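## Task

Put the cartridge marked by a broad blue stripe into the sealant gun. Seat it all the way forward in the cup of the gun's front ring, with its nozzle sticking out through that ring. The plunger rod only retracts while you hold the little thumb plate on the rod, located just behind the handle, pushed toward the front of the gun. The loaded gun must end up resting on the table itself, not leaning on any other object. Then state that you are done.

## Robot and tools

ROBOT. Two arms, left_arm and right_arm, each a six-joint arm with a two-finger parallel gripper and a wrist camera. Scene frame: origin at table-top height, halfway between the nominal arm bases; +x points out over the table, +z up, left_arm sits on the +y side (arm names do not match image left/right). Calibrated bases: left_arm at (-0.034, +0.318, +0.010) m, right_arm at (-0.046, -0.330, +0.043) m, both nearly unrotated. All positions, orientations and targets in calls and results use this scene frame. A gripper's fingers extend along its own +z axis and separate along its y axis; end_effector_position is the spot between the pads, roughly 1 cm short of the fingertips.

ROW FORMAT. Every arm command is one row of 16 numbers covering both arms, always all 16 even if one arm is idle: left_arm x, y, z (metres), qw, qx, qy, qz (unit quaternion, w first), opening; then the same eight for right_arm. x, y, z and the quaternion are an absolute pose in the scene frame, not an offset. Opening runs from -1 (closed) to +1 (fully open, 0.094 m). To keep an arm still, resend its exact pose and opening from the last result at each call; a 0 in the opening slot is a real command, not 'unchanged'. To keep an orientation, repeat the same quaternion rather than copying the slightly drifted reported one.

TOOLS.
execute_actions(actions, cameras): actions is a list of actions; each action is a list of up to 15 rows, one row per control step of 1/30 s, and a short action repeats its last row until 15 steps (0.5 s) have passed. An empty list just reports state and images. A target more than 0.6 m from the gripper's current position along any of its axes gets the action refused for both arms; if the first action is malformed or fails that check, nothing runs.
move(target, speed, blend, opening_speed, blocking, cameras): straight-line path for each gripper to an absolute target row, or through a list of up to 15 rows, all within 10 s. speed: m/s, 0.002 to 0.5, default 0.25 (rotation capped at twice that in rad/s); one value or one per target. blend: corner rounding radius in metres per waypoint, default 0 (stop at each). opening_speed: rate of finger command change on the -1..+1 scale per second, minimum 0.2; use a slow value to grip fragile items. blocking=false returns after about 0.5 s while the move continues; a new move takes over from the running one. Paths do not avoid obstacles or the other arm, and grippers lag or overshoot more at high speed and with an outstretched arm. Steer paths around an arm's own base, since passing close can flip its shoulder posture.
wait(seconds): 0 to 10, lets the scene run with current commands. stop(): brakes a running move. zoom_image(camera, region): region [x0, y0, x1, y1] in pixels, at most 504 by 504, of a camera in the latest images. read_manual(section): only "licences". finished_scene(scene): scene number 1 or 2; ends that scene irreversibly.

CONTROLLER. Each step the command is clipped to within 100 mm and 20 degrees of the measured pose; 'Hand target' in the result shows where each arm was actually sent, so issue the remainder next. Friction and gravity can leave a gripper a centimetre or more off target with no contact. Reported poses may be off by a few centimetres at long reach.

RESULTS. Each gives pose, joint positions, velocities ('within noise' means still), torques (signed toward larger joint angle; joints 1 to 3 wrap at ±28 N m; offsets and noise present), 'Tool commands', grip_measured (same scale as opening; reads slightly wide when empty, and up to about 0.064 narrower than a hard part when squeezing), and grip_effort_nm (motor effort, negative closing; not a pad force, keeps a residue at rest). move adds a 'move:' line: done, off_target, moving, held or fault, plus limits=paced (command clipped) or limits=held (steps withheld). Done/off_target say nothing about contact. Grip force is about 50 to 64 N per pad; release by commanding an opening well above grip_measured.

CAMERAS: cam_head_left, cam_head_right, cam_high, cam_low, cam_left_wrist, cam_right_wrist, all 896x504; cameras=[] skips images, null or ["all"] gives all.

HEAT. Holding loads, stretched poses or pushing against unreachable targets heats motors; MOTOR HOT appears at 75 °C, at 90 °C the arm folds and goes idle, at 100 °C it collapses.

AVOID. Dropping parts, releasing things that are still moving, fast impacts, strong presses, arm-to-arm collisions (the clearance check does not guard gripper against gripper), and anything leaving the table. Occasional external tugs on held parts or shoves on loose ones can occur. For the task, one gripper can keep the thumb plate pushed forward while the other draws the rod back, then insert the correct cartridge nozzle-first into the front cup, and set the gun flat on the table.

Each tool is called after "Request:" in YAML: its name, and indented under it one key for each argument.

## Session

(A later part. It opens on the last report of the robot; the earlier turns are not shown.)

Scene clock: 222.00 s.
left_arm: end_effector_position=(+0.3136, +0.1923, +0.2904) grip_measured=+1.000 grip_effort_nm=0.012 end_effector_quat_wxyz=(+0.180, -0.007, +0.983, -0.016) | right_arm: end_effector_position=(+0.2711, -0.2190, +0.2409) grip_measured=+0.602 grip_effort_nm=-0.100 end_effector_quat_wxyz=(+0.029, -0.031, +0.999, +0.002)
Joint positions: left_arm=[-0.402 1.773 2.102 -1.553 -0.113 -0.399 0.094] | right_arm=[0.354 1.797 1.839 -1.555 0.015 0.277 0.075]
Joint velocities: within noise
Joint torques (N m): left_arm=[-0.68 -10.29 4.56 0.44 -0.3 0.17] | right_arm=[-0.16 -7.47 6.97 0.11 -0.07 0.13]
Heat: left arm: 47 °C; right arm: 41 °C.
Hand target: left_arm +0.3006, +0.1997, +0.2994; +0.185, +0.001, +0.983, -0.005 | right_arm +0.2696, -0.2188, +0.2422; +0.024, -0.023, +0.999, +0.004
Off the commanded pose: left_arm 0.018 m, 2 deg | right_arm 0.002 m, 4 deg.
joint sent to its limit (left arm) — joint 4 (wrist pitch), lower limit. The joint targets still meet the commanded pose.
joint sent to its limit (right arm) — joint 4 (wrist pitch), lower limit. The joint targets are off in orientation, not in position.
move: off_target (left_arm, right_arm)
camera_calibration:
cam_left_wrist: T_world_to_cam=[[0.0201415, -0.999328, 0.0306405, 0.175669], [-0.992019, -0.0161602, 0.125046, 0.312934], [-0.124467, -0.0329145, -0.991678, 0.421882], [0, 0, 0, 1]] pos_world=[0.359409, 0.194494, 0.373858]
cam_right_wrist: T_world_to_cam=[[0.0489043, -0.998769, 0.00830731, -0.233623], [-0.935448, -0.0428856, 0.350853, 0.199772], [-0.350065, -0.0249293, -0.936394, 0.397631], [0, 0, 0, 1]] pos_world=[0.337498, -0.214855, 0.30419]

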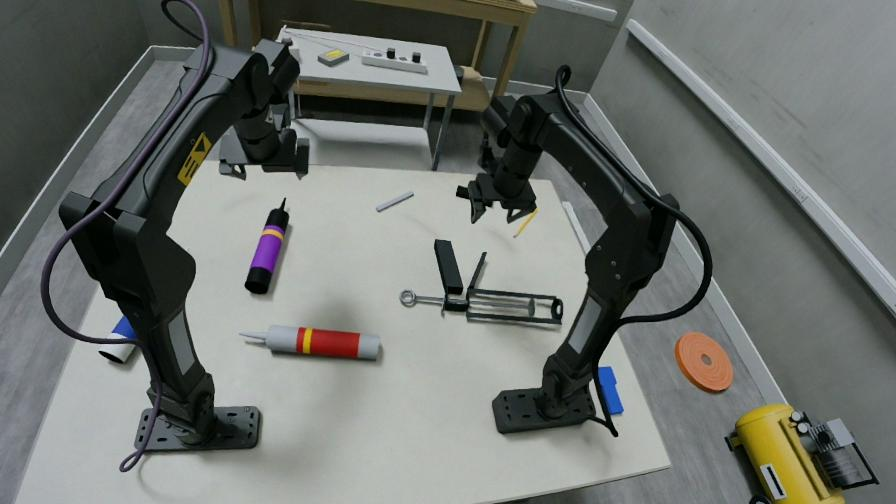

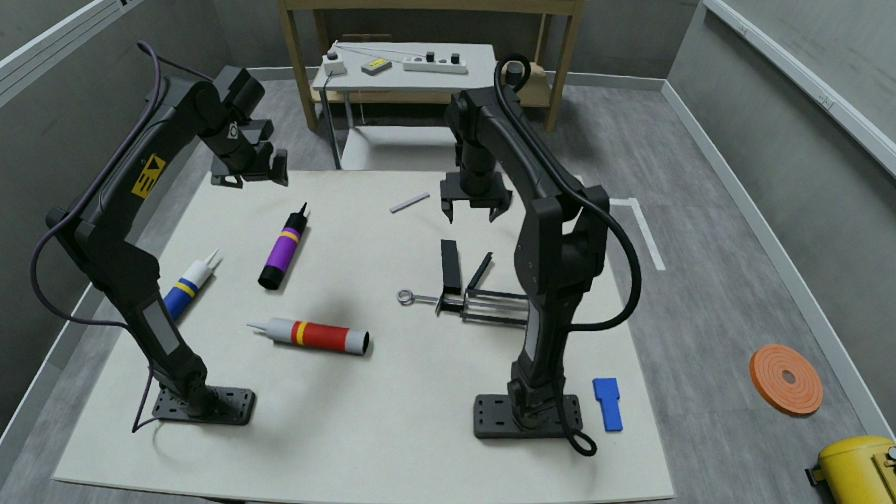

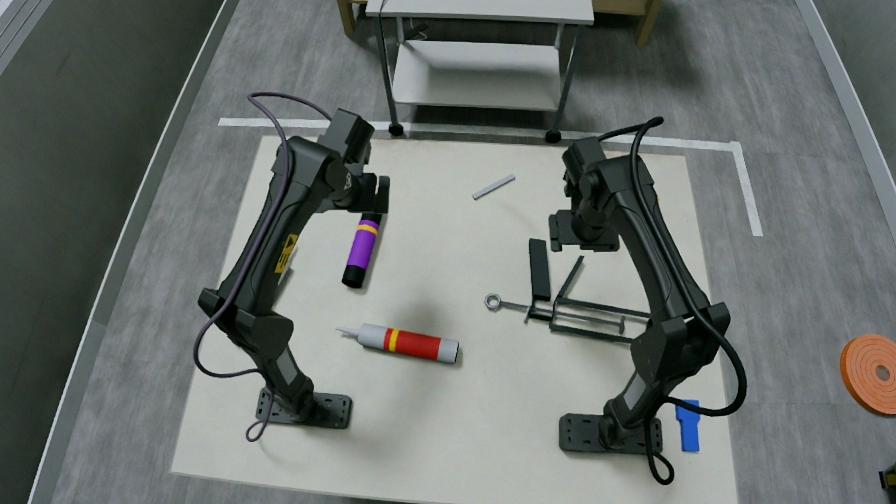

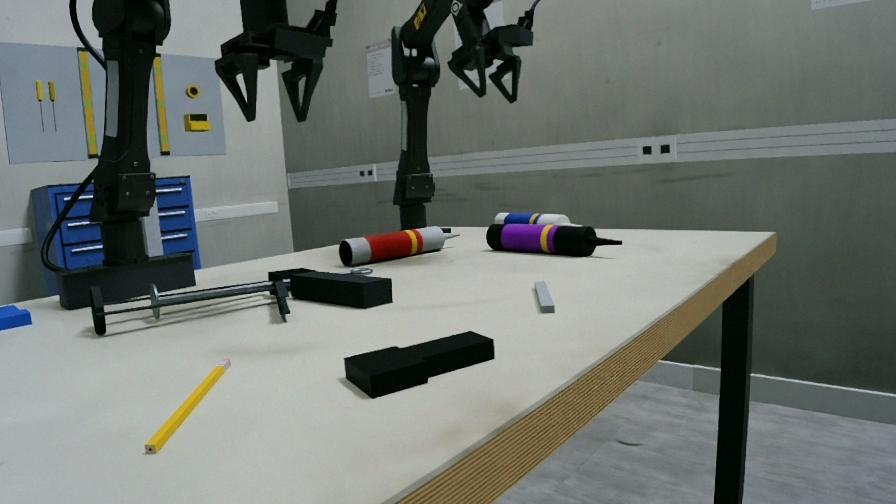

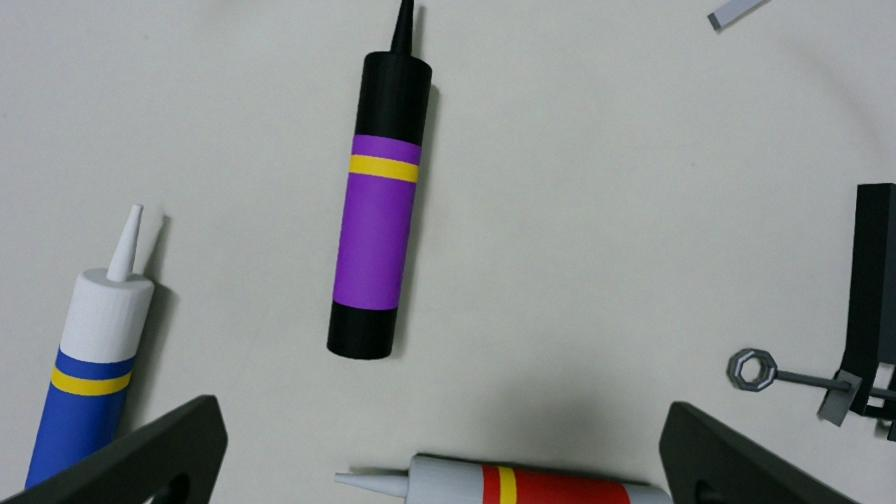

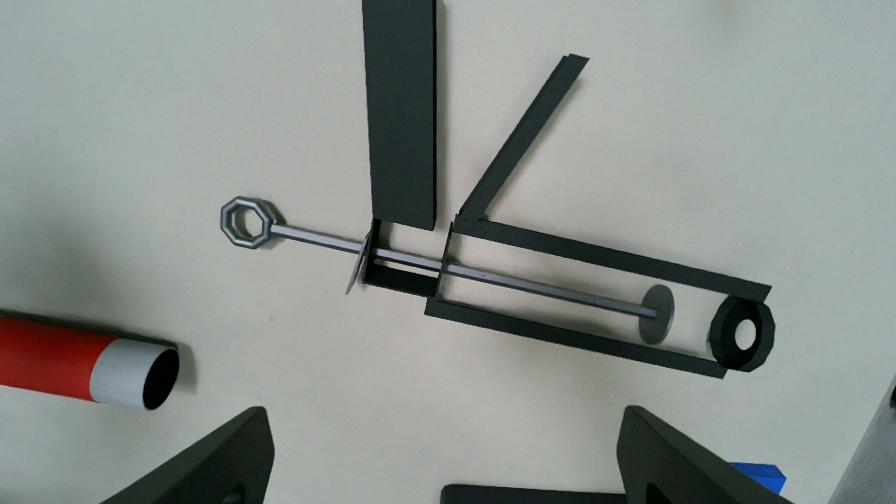

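Request:
move:
  target: [0.30, 0.20, 0.30, 0.1736, 0, 0.9848, 0, 1, 0.315, -0.192, 0.14, 0, -0.0175, 0.9998, 0, 0.6]
  cameras: ["cam_right_wrist","cam_low"]

Scene clock: 269.90 s.
left_arm: end_effector_position=(+0.3137, +0.1925, +0.2904) grip_measured=+1.000 grip_effort_nm=0.002 end_effector_quat_wxyz=(+0.180, -0.007, +0.983, -0.015) | right_arm: end_effector_position=(+0.3107, -0.1958, +0.1393) grip_measured=+0.602 grip_effort_nm=-0.100 end_effector_quat_wxyz=(-0.008, -0.025, +1.000, -0.007)
Joint positions: left_arm=[-0.402 1.773 2.102 -1.553 -0.115 -0.399 0.094] | right_arm=[0.374 2.017 1.728 -1.302 0.009 0.311 0.075]
Joint velocities: within noise
Joint torques (N m): left_arm=[-0.58 -10.13 4.6 0.46 -0.28 0.17] | right_arm=[0.51 -10.39 6.05 0.32 -0.09 0.13]
Heat: left arm: 40 °C; right arm: 39 °C.
Hand target: left_arm +0.3007, +0.2000, +0.2994; +0.186, +0.001, +0.983, -0.005 | right_arm +0.3128, -0.1908, +0.1397; -0.001, -0.020, +1.000, -0.001
Off the commanded pose: left_arm 0.018 m, 2 deg | right_arm 0.006 m, 1 deg.
joint sent to its limit (left arm) — joint 4 (wrist pitch), lower limit. The joint targets still meet the commanded pose.
move: off_target (left_arm)
camera_calibration:
cam_right_wrist: T_world_to_cam=[[0.036444, -0.999023, 0.024995, -0.209989], [-0.907384, -0.0226005, 0.419694, 0.259147], [-0.418719, -0.0379754, -0.907322, 0.331603], [0, 0, 0, 1]] pos_world=[0.381647, -0.191334, 0.197357]
Images, in order (width x height): cam_low 896x504, cam_right_wrist 896x504.

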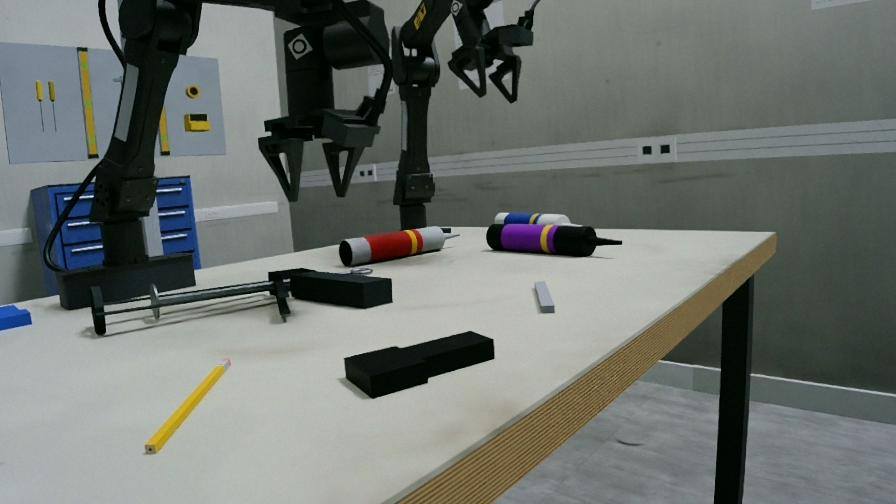

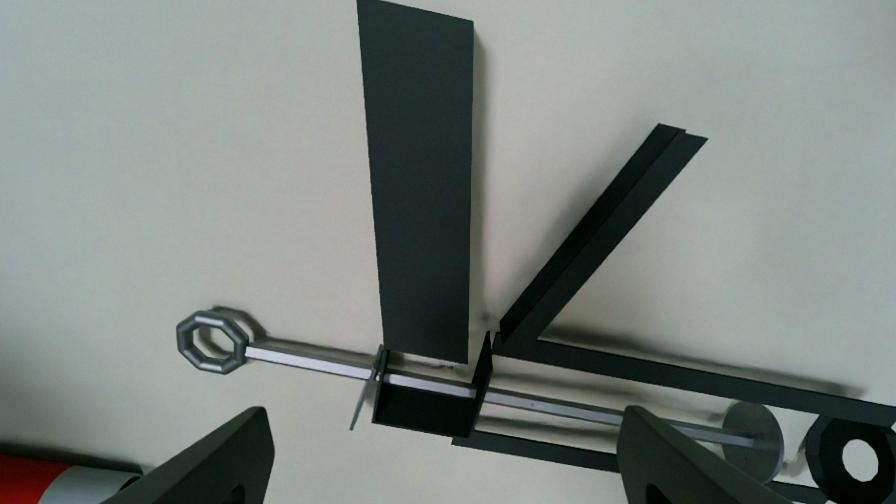

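Request:
move:
  target: [0.30, 0.20, 0.30, 0.1736, 0, 0.9848, 0, 1, 0.314, -0.180, 0.06, 0, -0.0175, 0.9998, 0, 0.6]
  cameras: ["cam_right_wrist","cam_low"]

Scene clock: 288.00 s.
left_arm: end_effector_position=(+0.3137, +0.1925, +0.2904) grip_measured=+1.000 grip_effort_nm=0.012 end_effector_quat_wxyz=(+0.180, -0.007, +0.983, -0.015) | right_arm: end_effector_position=(+0.3126, -0.1846, +0.0622) grip_measured=+0.602 grip_effort_nm=-0.100 end_effector_quat_wxyz=(-0.003, -0.022, +1.000, -0.005)
Joint positions: left_arm=[-0.402 1.773 2.102 -1.553 -0.115 -0.399 0.094] | right_arm=[0.398 2.086 1.52 -1.014 0.007 0.34 0.075]
Joint velocities: within noise
Joint torques (N m): left_arm=[-0.61 -10.19 4.48 0.46 -0.28 0.15] | right_arm=[0.46 -10.26 5.35 0.35 -0.07 0.13]
Heat: left arm: 39 °C; right arm: 42 °C.
Hand target: left_arm +0.3007, +0.1999, +0.2994; +0.185, +0.001, +0.983, -0.005 | right_arm +0.3132, -0.1807, +0.0597; +0.000, -0.017, +1.000, +0.000
Off the commanded pose: left_arm 0.018 m, 2 deg | right_arm 0.005 m, 1 deg.
joint sent to its limit (left arm) — joint 4 (wrist pitch), lower limit. The joint targets still meet the commanded pose.
move: off_target (left_arm)
camera_calibration:
cam_right_wrist: T_world_to_cam=[[0.0316053, -0.999294, 0.0202946, -0.195227], [-0.911557, -0.0204902, 0.410664, 0.295752], [-0.409958, -0.0314789, -0.911561, 0.261648], [0, 0, 0, 1]] pos_world=[0.38303, -0.180793, 0.121016]
Images, in order (width x height): cam_low 896x504, cam_right_wrist 896x504.

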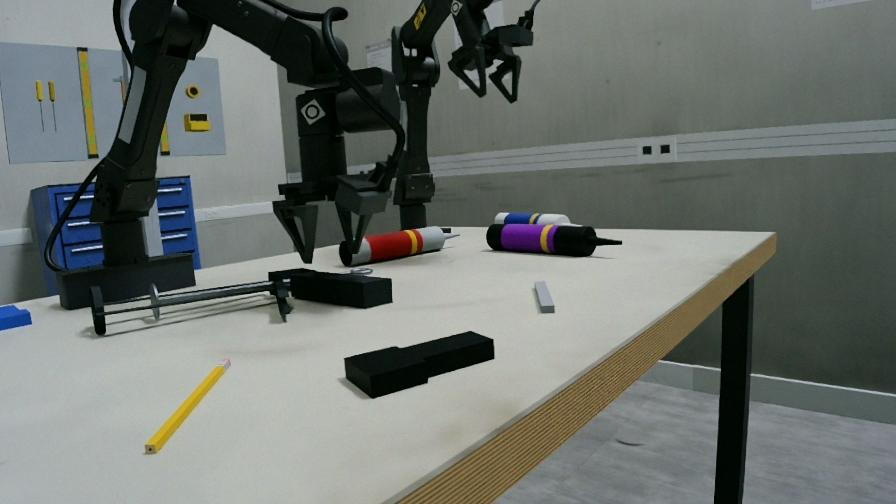

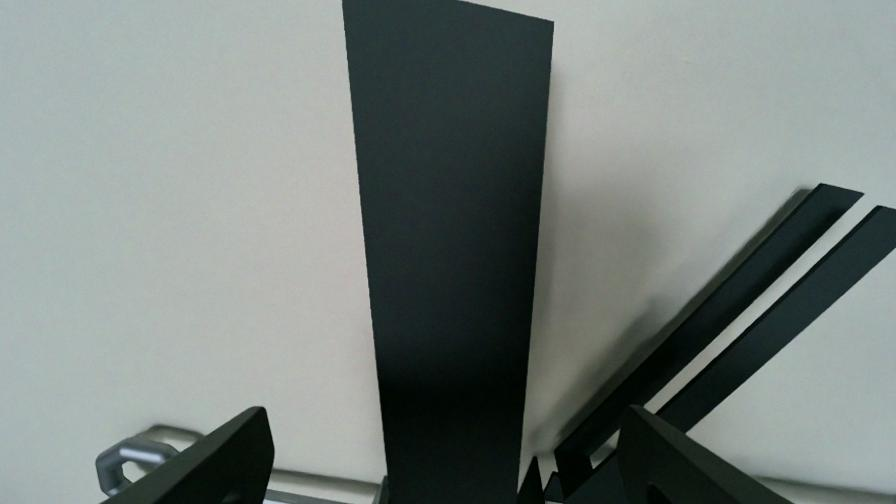

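Request:
move:
  target: [0.30, 0.20, 0.30, 0.1736, 0, 0.9848, 0, 1, 0.328, -0.180, 0.024, 0, -0.0175, 0.9998, 0, 0.5]
  cameras: ["cam_right_wrist","cam_low"]
  speed: 0.1

Scene clock: 302.07 s.
left_arm: end_effector_position=(+0.3137, +0.1925, +0.2904) grip_measured=+1.000 grip_effort_nm=0.007 end_effector_quat_wxyz=(+0.180, -0.007, +0.983, -0.015) | right_arm: end_effector_position=(+0.3242, -0.1799, +0.0277) grip_measured=+0.502 grip_effort_nm=-0.105 end_effector_quat_wxyz=(-0.002, -0.022, +1.000, -0.005)
Joint positions: left_arm=[-0.402 1.773 2.102 -1.553 -0.115 -0.399 0.094] | right_arm=[0.398 2.178 1.52 -0.92 0.007 0.342 0.071]
Joint velocities: within noise
Joint torques (N m): left_arm=[-0.58 -10.19 4.6 0.46 -0.27 0.14] | right_arm=[-0.61 -10.33 5.71 0.35 -0.08 0]
Heat: left arm: 38 °C; right arm: 42 °C.
Hand target: left_arm +0.3007, +0.1999, +0.2994; +0.185, +0.001, +0.983, -0.005 | right_arm +0.3276, -0.1801, +0.0241; +0.000, -0.017, +1.000, +0.000
Off the commanded pose: left_arm 0.018 m, 2 deg | right_arm 0.005 m, 1 deg.
joint sent to its limit (left arm) — joint 4 (wrist pitch), lower limit. The joint targets still meet the commanded pose.
move: off_target (left_arm)
camera_calibration:
cam_right_wrist: T_world_to_cam=[[0.0300437, -0.999353, 0.0197702, -0.18968], [-0.912176, -0.0193249, 0.409342, 0.32106], [-0.408695, -0.0303321, -0.912167, 0.234876], [0, 0, 0, 1]] pos_world=[0.394555, -0.176229, 0.0865729]
Images, in order (width x height): cam_low 896x504, cam_right_wrist 896x504.

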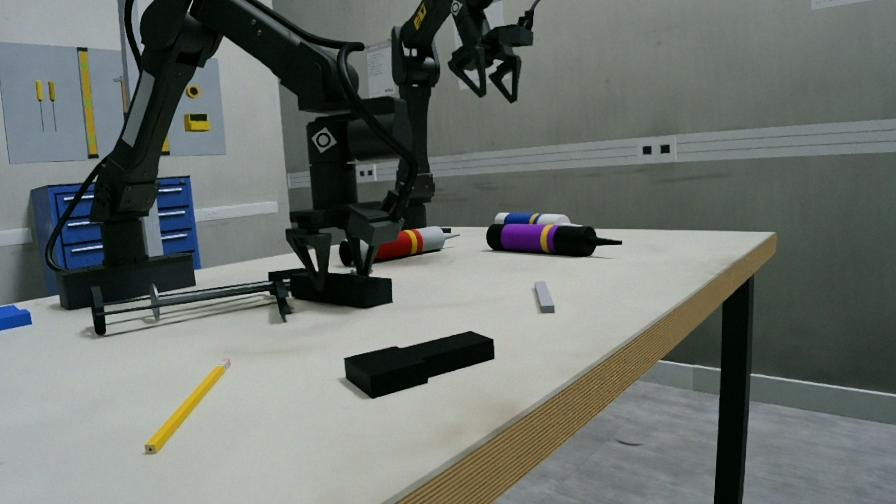

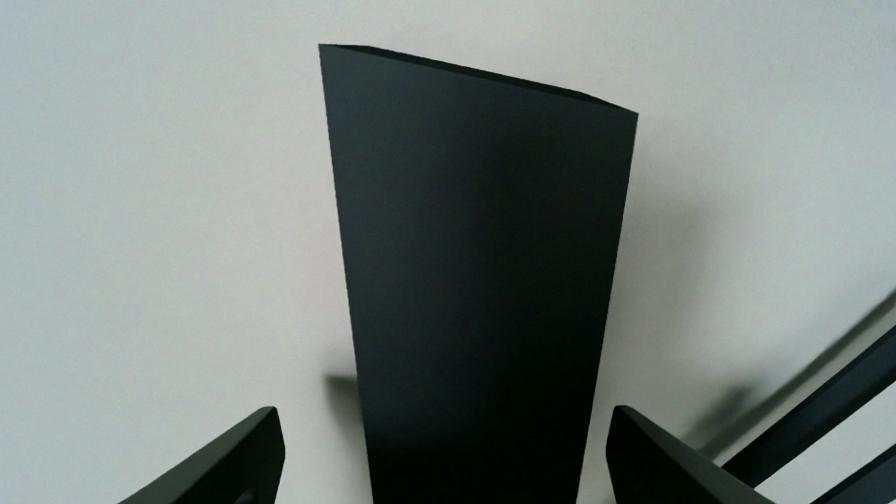

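Request:
move:
  target:
    - [0.30, 0.20, 0.30, 0.1736, 0, 0.9848, 0, 1, 0.328, -0.186, 0.020, 0, -0.0175, 0.9998, 0, 0.5]
    - [0.30, 0.20, 0.30, 0.1736, 0, 0.9848, 0, 1, 0.328, -0.186, 0.020, 0, -0.0175, 0.9998, 0, -0.4]
  cameras: ["cam_right_wrist","cam_low"]
  speed: 0.1
  opening_speed: 1

Scene clock: 316.87 s.
left_arm: end_effector_position=(+0.3137, +0.1925, +0.2904) grip_measured=+1.000 grip_effort_nm=0.002 end_effector_quat_wxyz=(+0.180, -0.007, +0.983, -0.015) | right_arm: end_effector_position=(+0.3298, -0.1849, +0.0266) grip_measured=-0.164 grip_effort_nm=-1.013 end_effector_quat_wxyz=(+0.005, -0.016, +1.000, -0.002)
Joint positions: left_arm=[-0.402 1.773 2.102 -1.553 -0.115 -0.399 0.094] | right_arm=[0.381 2.178 1.515 -0.9 0.007 0.336 0.039]
Joint velocities: within noise
Joint torques (N m): left_arm=[-0.57 -10.11 4.45 0.43 -0.26 0.18] | right_arm=[-0.54 -10.32 4.77 0.34 -0.04 -0.1]
Heat: left arm: 37 °C; right arm: 40 °C.
Hand target: left_arm +0.3007, +0.1999, +0.2994; +0.185, +0.001, +0.983, -0.005 | right_arm +0.3287, -0.1872, +0.0203; +0.001, -0.017, +1.000, -0.002
Off the commanded pose: left_arm 0.018 m, 2 deg | right_arm 0.007 m, 1 deg.
joint sent to its limit (left arm) — joint 4 (wrist pitch), lower limit. The joint targets still meet the commanded pose.
move: off_target (left_arm)
camera_calibration:
cam_right_wrist: T_world_to_cam=[[0.0190671, -0.999713, 0.0144955, -0.19119], [-0.918072, -0.0117647, 0.396239, 0.330187], [-0.395955, -0.020863, -0.918033, 0.233744], [0, 0, 0, 1]] pos_world=[0.399333, -0.182374, 0.0865232]
Images, in order (width x height): cam_low 896x504, cam_right_wrist 896x504.

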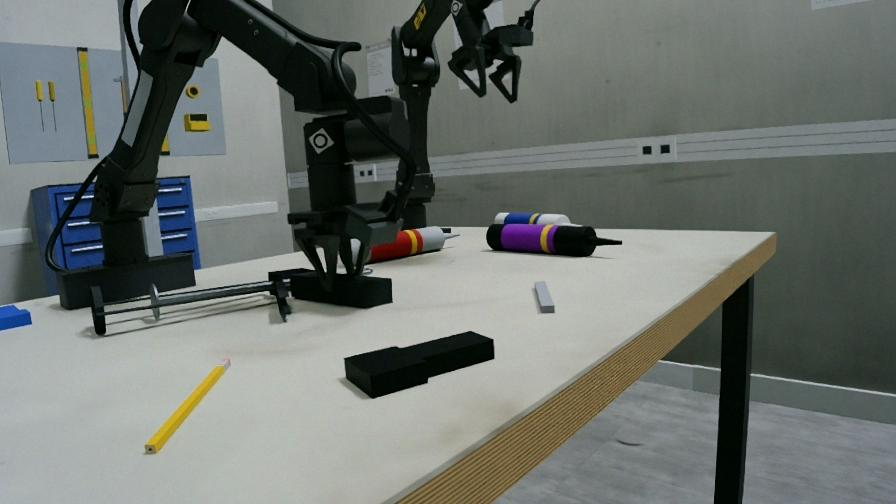

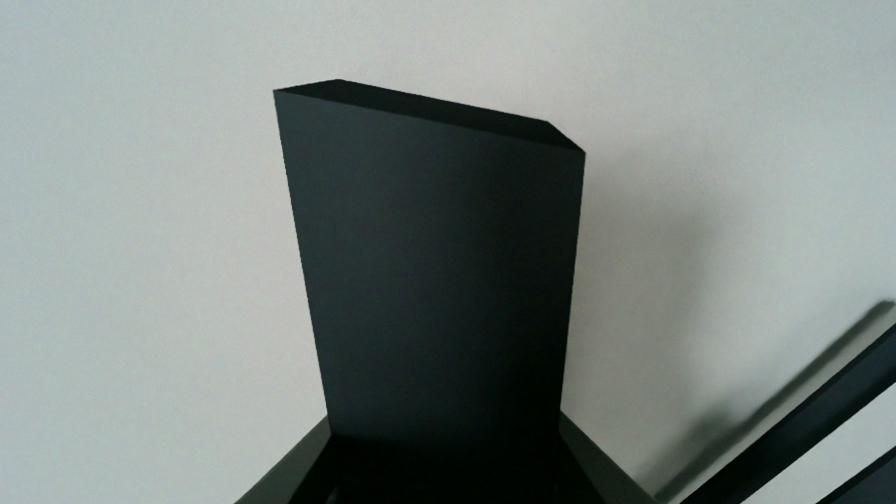

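Request:
move:
  target:
    - [0.30, 0.20, 0.30, 0.1736, 0, 0.9848, 0, 1, 0.332, -0.18, 0.037, 0, -0.0175, 0.9998, 0, -0.4]
    - [0.30, 0.20, 0.30, 0.1736, 0, 0.9848, 0, 1, 0.385, -0.11, 0.037, 0, -0.1089, 0.9941, 0, -0.4]
  speed: 0.1

Scene clock: 328.63 s.
left_arm: end_effector_position=(+0.3137, +0.1925, +0.2904) grip_measured=+1.000 grip_effort_nm=0.012 end_effector_quat_wxyz=(+0.180, -0.007, +0.983, -0.015) | right_arm: end_effector_position=(+0.3850, -0.1146, +0.0282) grip_measured=-0.165 grip_effort_nm=-1.009 end_effector_quat_wxyz=(+0.001, -0.094, +0.996, -0.001)
Joint positions: left_arm=[-0.402 1.773 2.102 -1.553 -0.115 -0.399 0.094] | right_arm=[0.475 2.507 2.103 -1.166 0.003 0.273 0.039]
Joint velocities: within noise
Joint torques (N m): left_arm=[-0.53 -10.14 4.59 0.48 -0.28 0.15] | right_arm=[0.65 -13.49 9.36 -0.19 -0.06 -0.17]
Heat: left arm: 37 °C; right arm: 40 °C.
Hand target: left_arm +0.3007, +0.1999, +0.2994; +0.185, +0.001, +0.983, -0.005 | right_arm +0.3846, -0.1094, +0.0359; +0.000, -0.106, +0.994, +0.002
Off the commanded pose: left_arm 0.018 m, 2 deg | right_arm 0.010 m, 2 deg.
joint sent to its limit (left arm) — joint 4 (wrist pitch), lower limit. The joint targets still meet the commanded pose.
move: off_target (left_arm)
camera_calibration:
cam_left_wrist: T_world_to_cam=[[0.020645, -0.999357, 0.0293265, 0.176149], [-0.992082, -0.0168424, 0.124461, 0.313352], [-0.123887, -0.0316637, -0.991791, 0.421542], [0, 0, 0, 1]] pos_world=[0.359457, 0.194661, 0.373916]
cam_right_wrist: T_world_to_cam=[[0.17476, -0.984527, 0.0128657, -0.180055], [-0.901385, -0.154717, 0.404436, 0.357993], [-0.396187, -0.0822761, -0.914476, 0.251473], [0, 0, 0, 1]] pos_world=[0.453786, -0.101191, 0.0874978]

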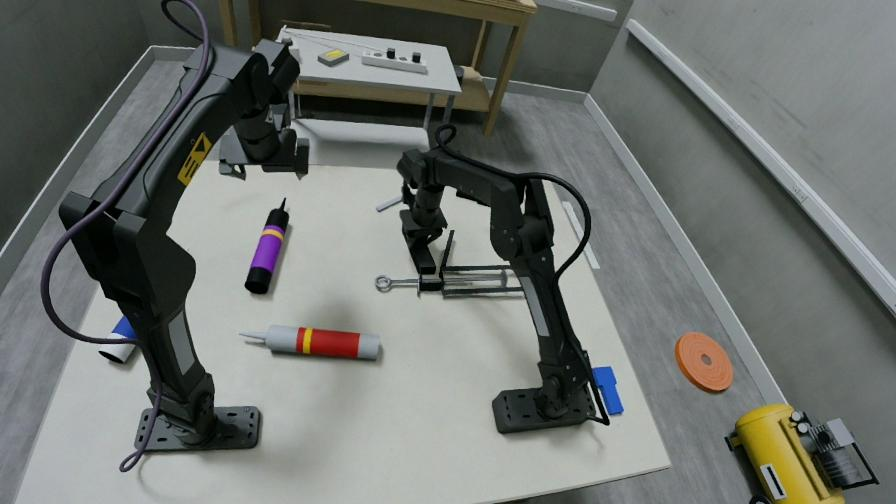

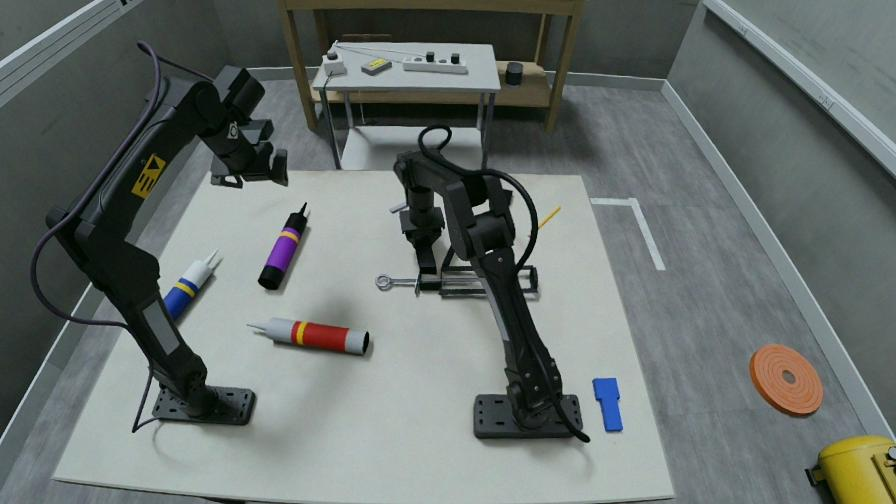

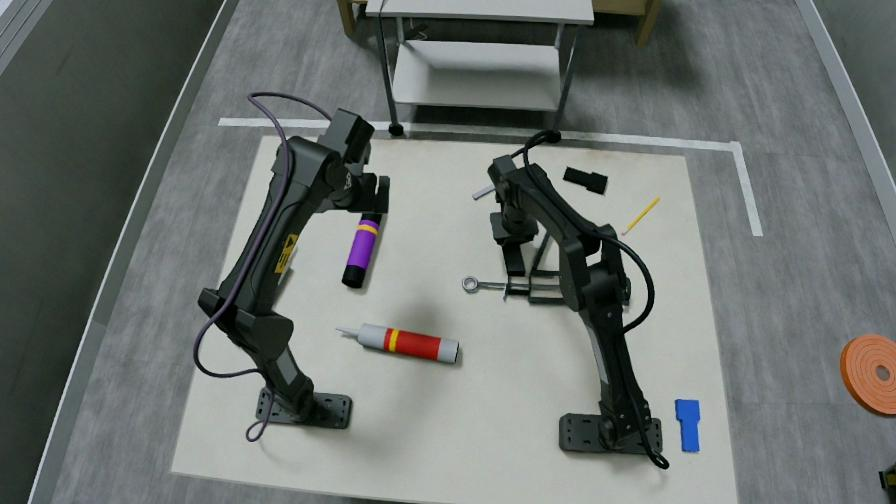

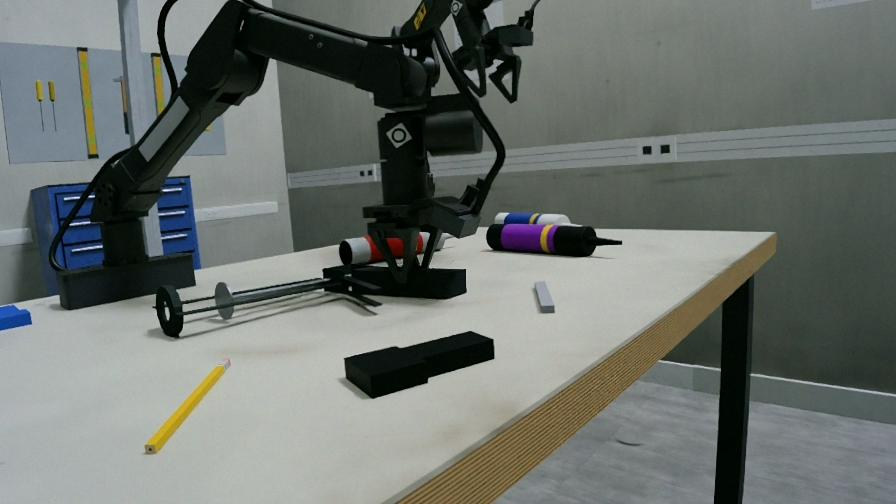

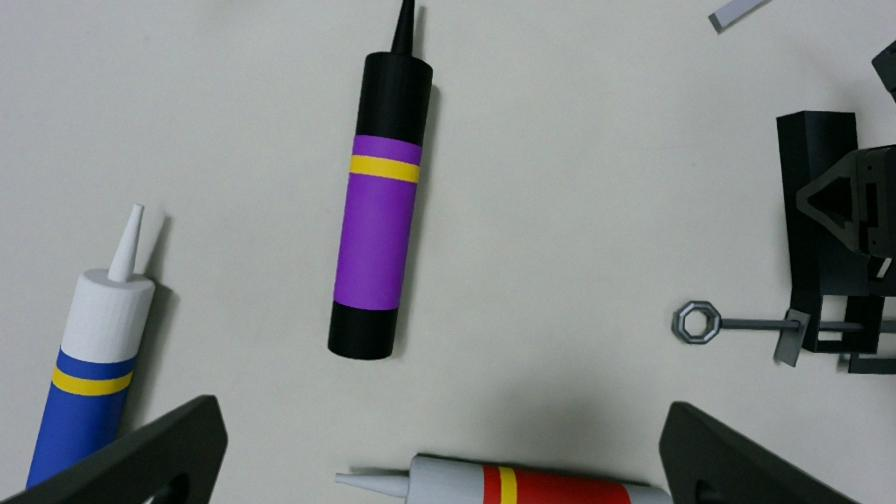

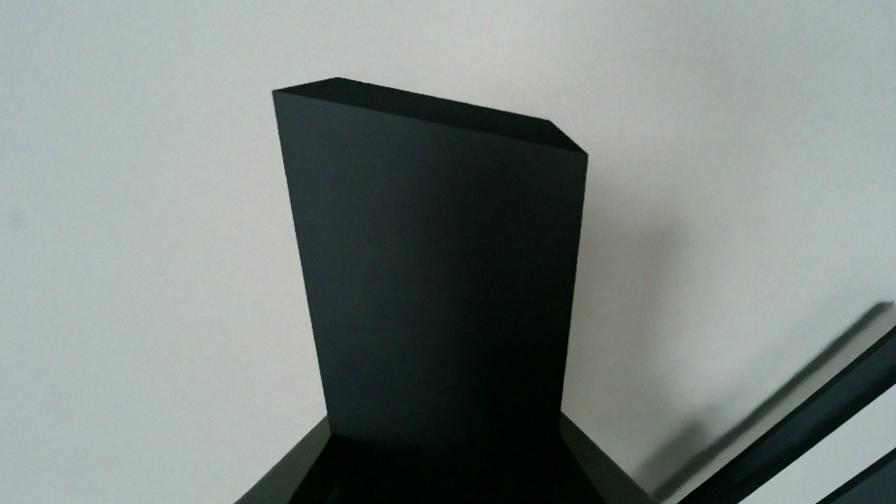

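Request:
move:
  target:
    - [0.30, 0.20, 0.30, 0.1736, 0, 0.9848, 0, 1, 0.385, -0.114, 0.028, 0, -0.0958, 0.9954, 0, 0.4]
    - [0.30, 0.20, 0.30, 0.1736, 0, 0.9848, 0, 1, 0.385, -0.112, 0.1, 0, -0.0958, 0.9954, 0, 0.4]
    - [0.30, 0.20, 0.30, 0.1736, 0, 0.9848, 0, 1, 0.30, -0.112, 0.17, 0, 0, 1, 0, 0.6]
  speed: 0.15
  cameras: ["cam_high", "cam_low", "cam_right_wrist"]

Scene clock: 344.20 s.
left_arm: end_effector_position=(+0.3137, +0.1925, +0.2904) grip_measured=+1.000 grip_effort_nm=0.017 end_effector_quat_wxyz=(+0.180, -0.007, +0.983, -0.015) | right_arm: end_effector_position=(+0.3086, -0.1120, +0.1613) grip_measured=+0.598 grip_effort_nm=0.149 end_effector_quat_wxyz=(-0.002, -0.005, +1.000, -0.003)
Joint positions: left_arm=[-0.402 1.773 2.102 -1.553 -0.115 -0.399 0.094] | right_arm=[0.562 2.161 2.035 -1.451 0.003 0.54 0.075]
Joint velocities: within noise
Joint torques (N m): left_arm=[-0.54 -10.14 4.67 0.45 -0.29 0.16] | right_arm=[0.21 -13.79 5.04 0.01 -0.02 0.13]
Heat: left arm: 37 °C; right arm: 42 °C.
Hand target: left_arm +0.3007, +0.1999, +0.2994; +0.185, +0.001, +0.983, -0.005 | right_arm +0.3028, -0.1141, +0.1702; +0.000, +0.001, +1.000, -0.001
Off the commanded pose: left_arm 0.018 m, 2 deg | right_arm 0.012 m, 1 deg.
joint sent to its limit (left arm) — joint 4 (wrist pitch), lower limit. The joint targets still meet the commanded pose.
move: off_target (left_arm, right_arm); target 3's new opening was sent with right_arm's hand 0.012 m and 1 deg from that target
camera_calibration:
cam_right_wrist: T_world_to_cam=[[-0.00373161, -0.999869, 0.0157298, -0.113009], [-0.91265, 0.0098345, 0.408625, 0.256963], [-0.408726, -0.0128309, -0.912567, 0.354524], [0, 0, 0, 1]] pos_world=[0.378998, -0.110972, 0.220303]
Images, in order (width x height): cam_high 896x504, cam_low 896x504, cam_right_wrist 896x504.

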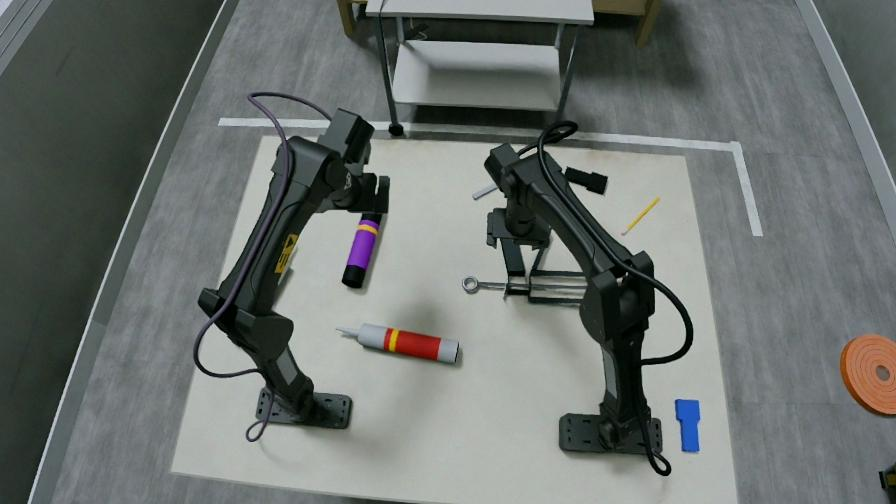

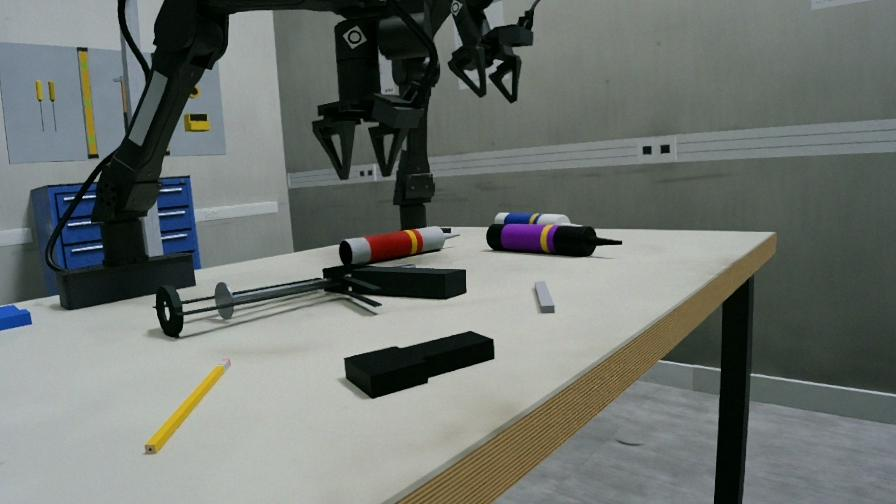

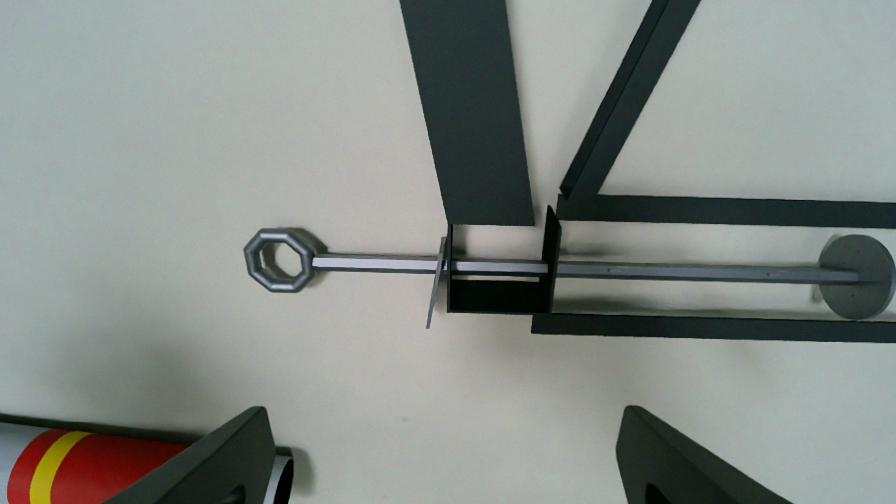

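Request:
zoom_image:
  camera: "cam_right_wrist"
  region: [380, 190, 620, 350]

Request:
zoom_image:
  camera: "cam_low"
  region: [140, 220, 480, 360]

Scaled by 2.100 from the camera's 896x504 image, which has a finer 1280x720 frame.

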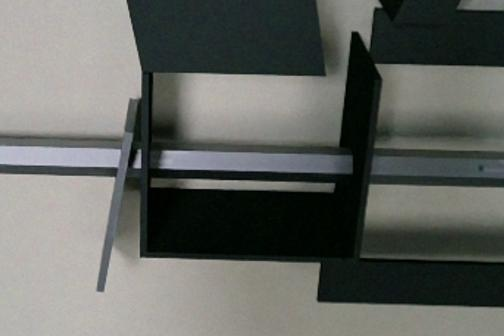

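Scaled by 1.482 from the camera's 896x504 image, which has a finer 1280x720 frame.

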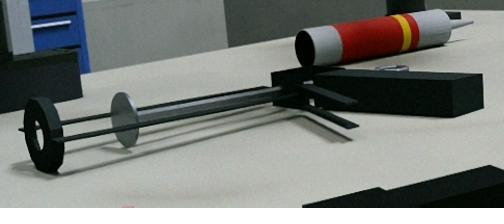

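Request:
move:
  target:
    - [0.30, 0.16, 0.22, 0.2988, 0.6409, 0.6409, -0.2988, 0, 0.30, -0.20, 0.17, 0, 0, 0.9848, 0.1736, -0.9]
    - [0.265, 0.03, 0.09, 0.2988, 0.6409, 0.6409, -0.2988, 0, 0.26, -0.20, 0.17, 0, 0, 0.9848, 0.1736, -0.9]
  speed: 0.2

Scene clock: 501.73 s.
left_arm: end_effector_position=(+0.2606, +0.0348, +0.0950) grip_measured=+0.002 grip_effort_nm=-0.095 end_effector_quat_wxyz=(+0.292, +0.647, +0.639, -0.296) | right_arm: end_effector_position=(+0.2590, -0.2029, +0.1634) grip_measured=-0.898 grip_effort_nm=-0.095 end_effector_quat_wxyz=(-0.015, +0.004, +0.987, +0.160)
Joint positions: left_arm=[-0.465 1.777 1.074 -0.397 0.747 0.928 0.047] | right_arm=[0.232 1.736 1.419 -1.21 -0.321 0.234 0.005]
Joint velocities: within noise
Joint torques (N m): left_arm=[-0.1 -6.54 5.08 1.2 0.3 -0.13] | right_arm=[0.66 -10.1 5.14 0.47 -0.33 0.01]
Heat: left arm: 37 °C; right arm: 44 °C.
Hand target: left_arm +0.2641, +0.0331, +0.0895; +0.297, +0.644, +0.641, -0.294 | right_arm +0.2585, -0.1974, +0.1705; -0.001, -0.002, +0.985, +0.173
Off the commanded pose: left_arm 0.008 m, 1 deg | right_arm 0.007 m, 2 deg.
move: done
camera_calibration:
cam_left_wrist: T_world_to_cam=[[-0.999996, -0.000116468, 0.00299296, 0.259123], [-0.00119365, 0.931963, -0.362552, 0.037328], [-0.0027471, -0.362554, -0.931959, 0.190415], [0, 0, 0, 1]] pos_world=[0.25969, 0.0342777, 0.190217]
cam_right_wrist: T_world_to_cam=[[-0.0256859, -0.95158, -0.306327, -0.136014], [-0.901707, -0.110239, 0.418057, 0.183009], [-0.431584, 0.286955, -0.855215, 0.392361], [0, 0, 0, 1]] pos_world=[0.330864, -0.221843, 0.21738]

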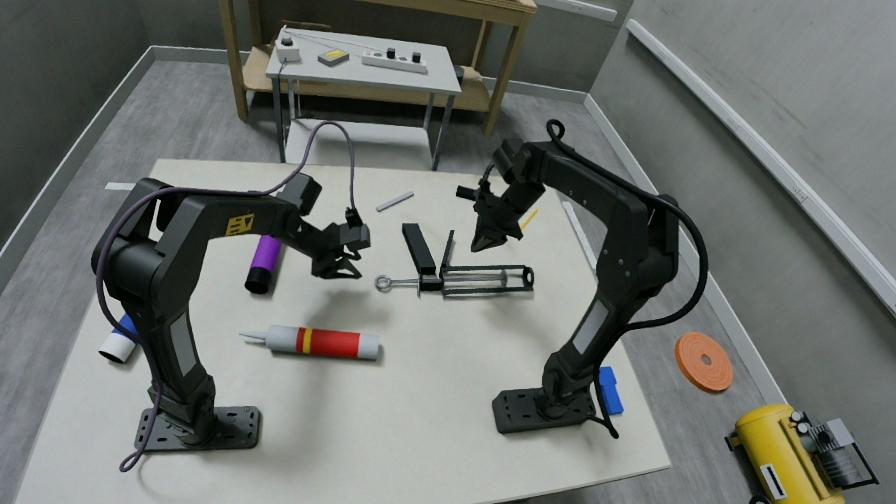

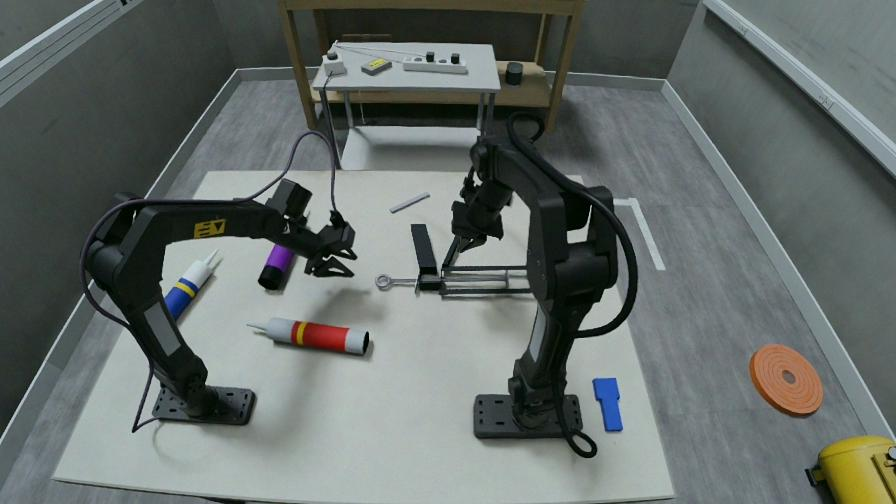

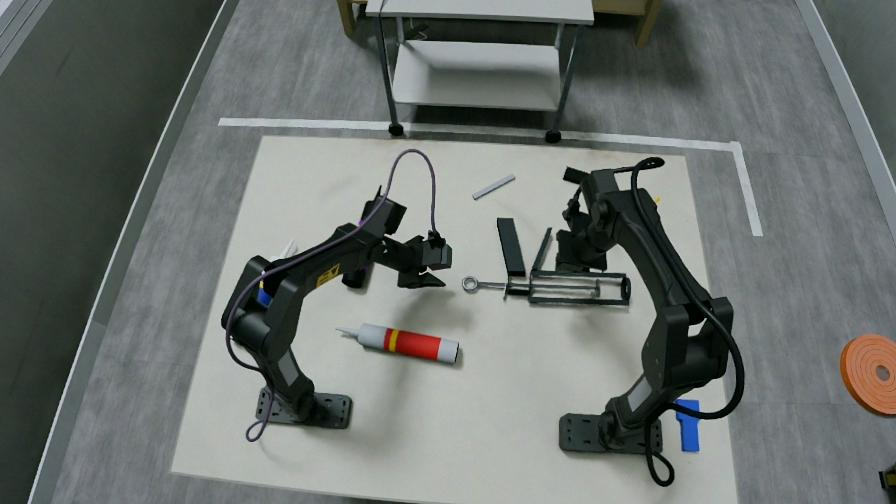

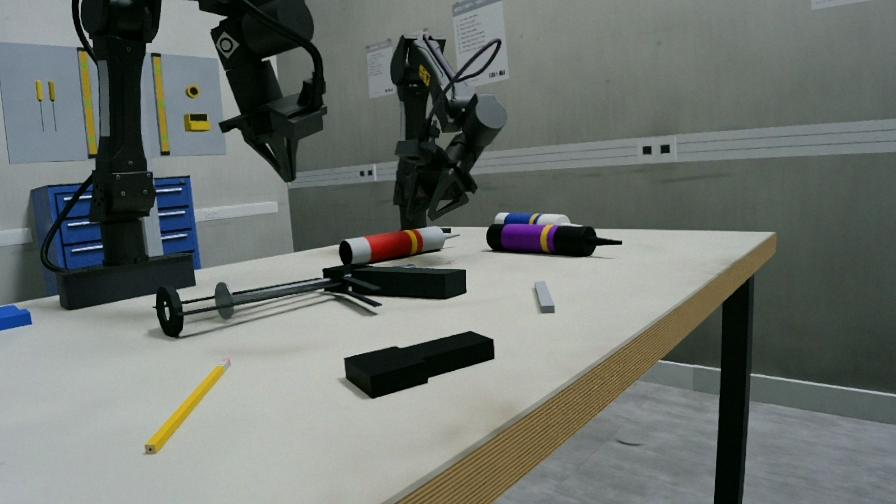

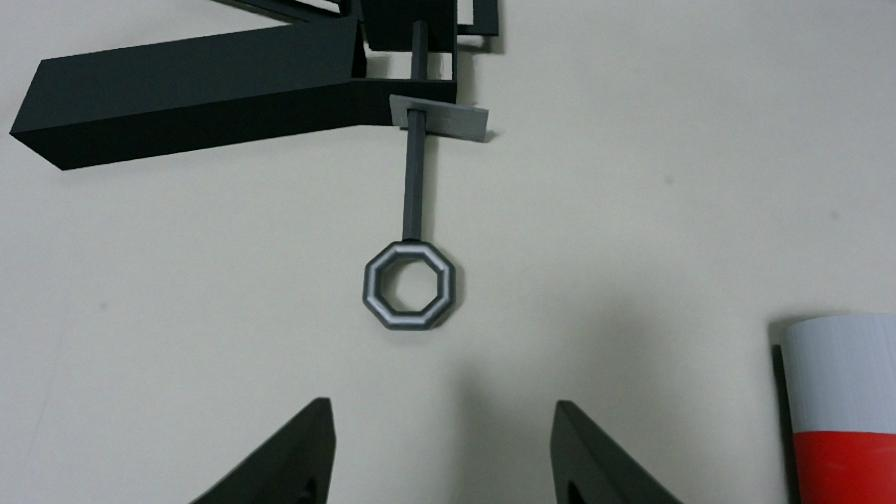

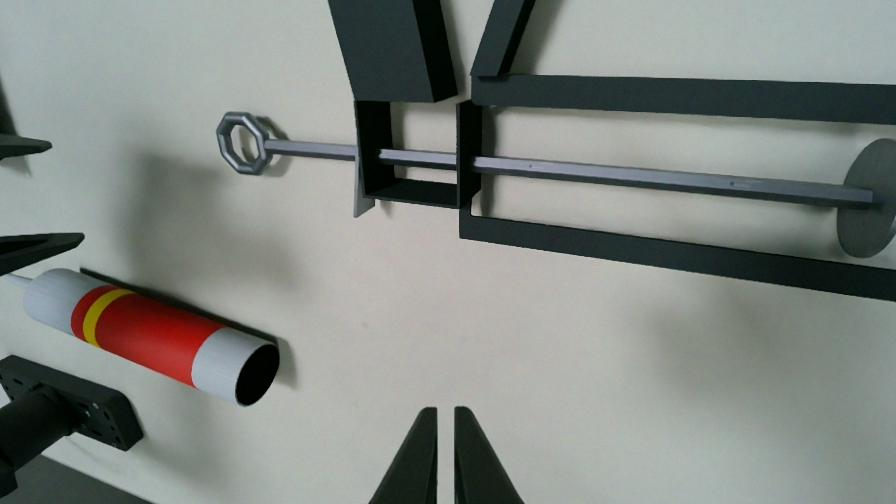

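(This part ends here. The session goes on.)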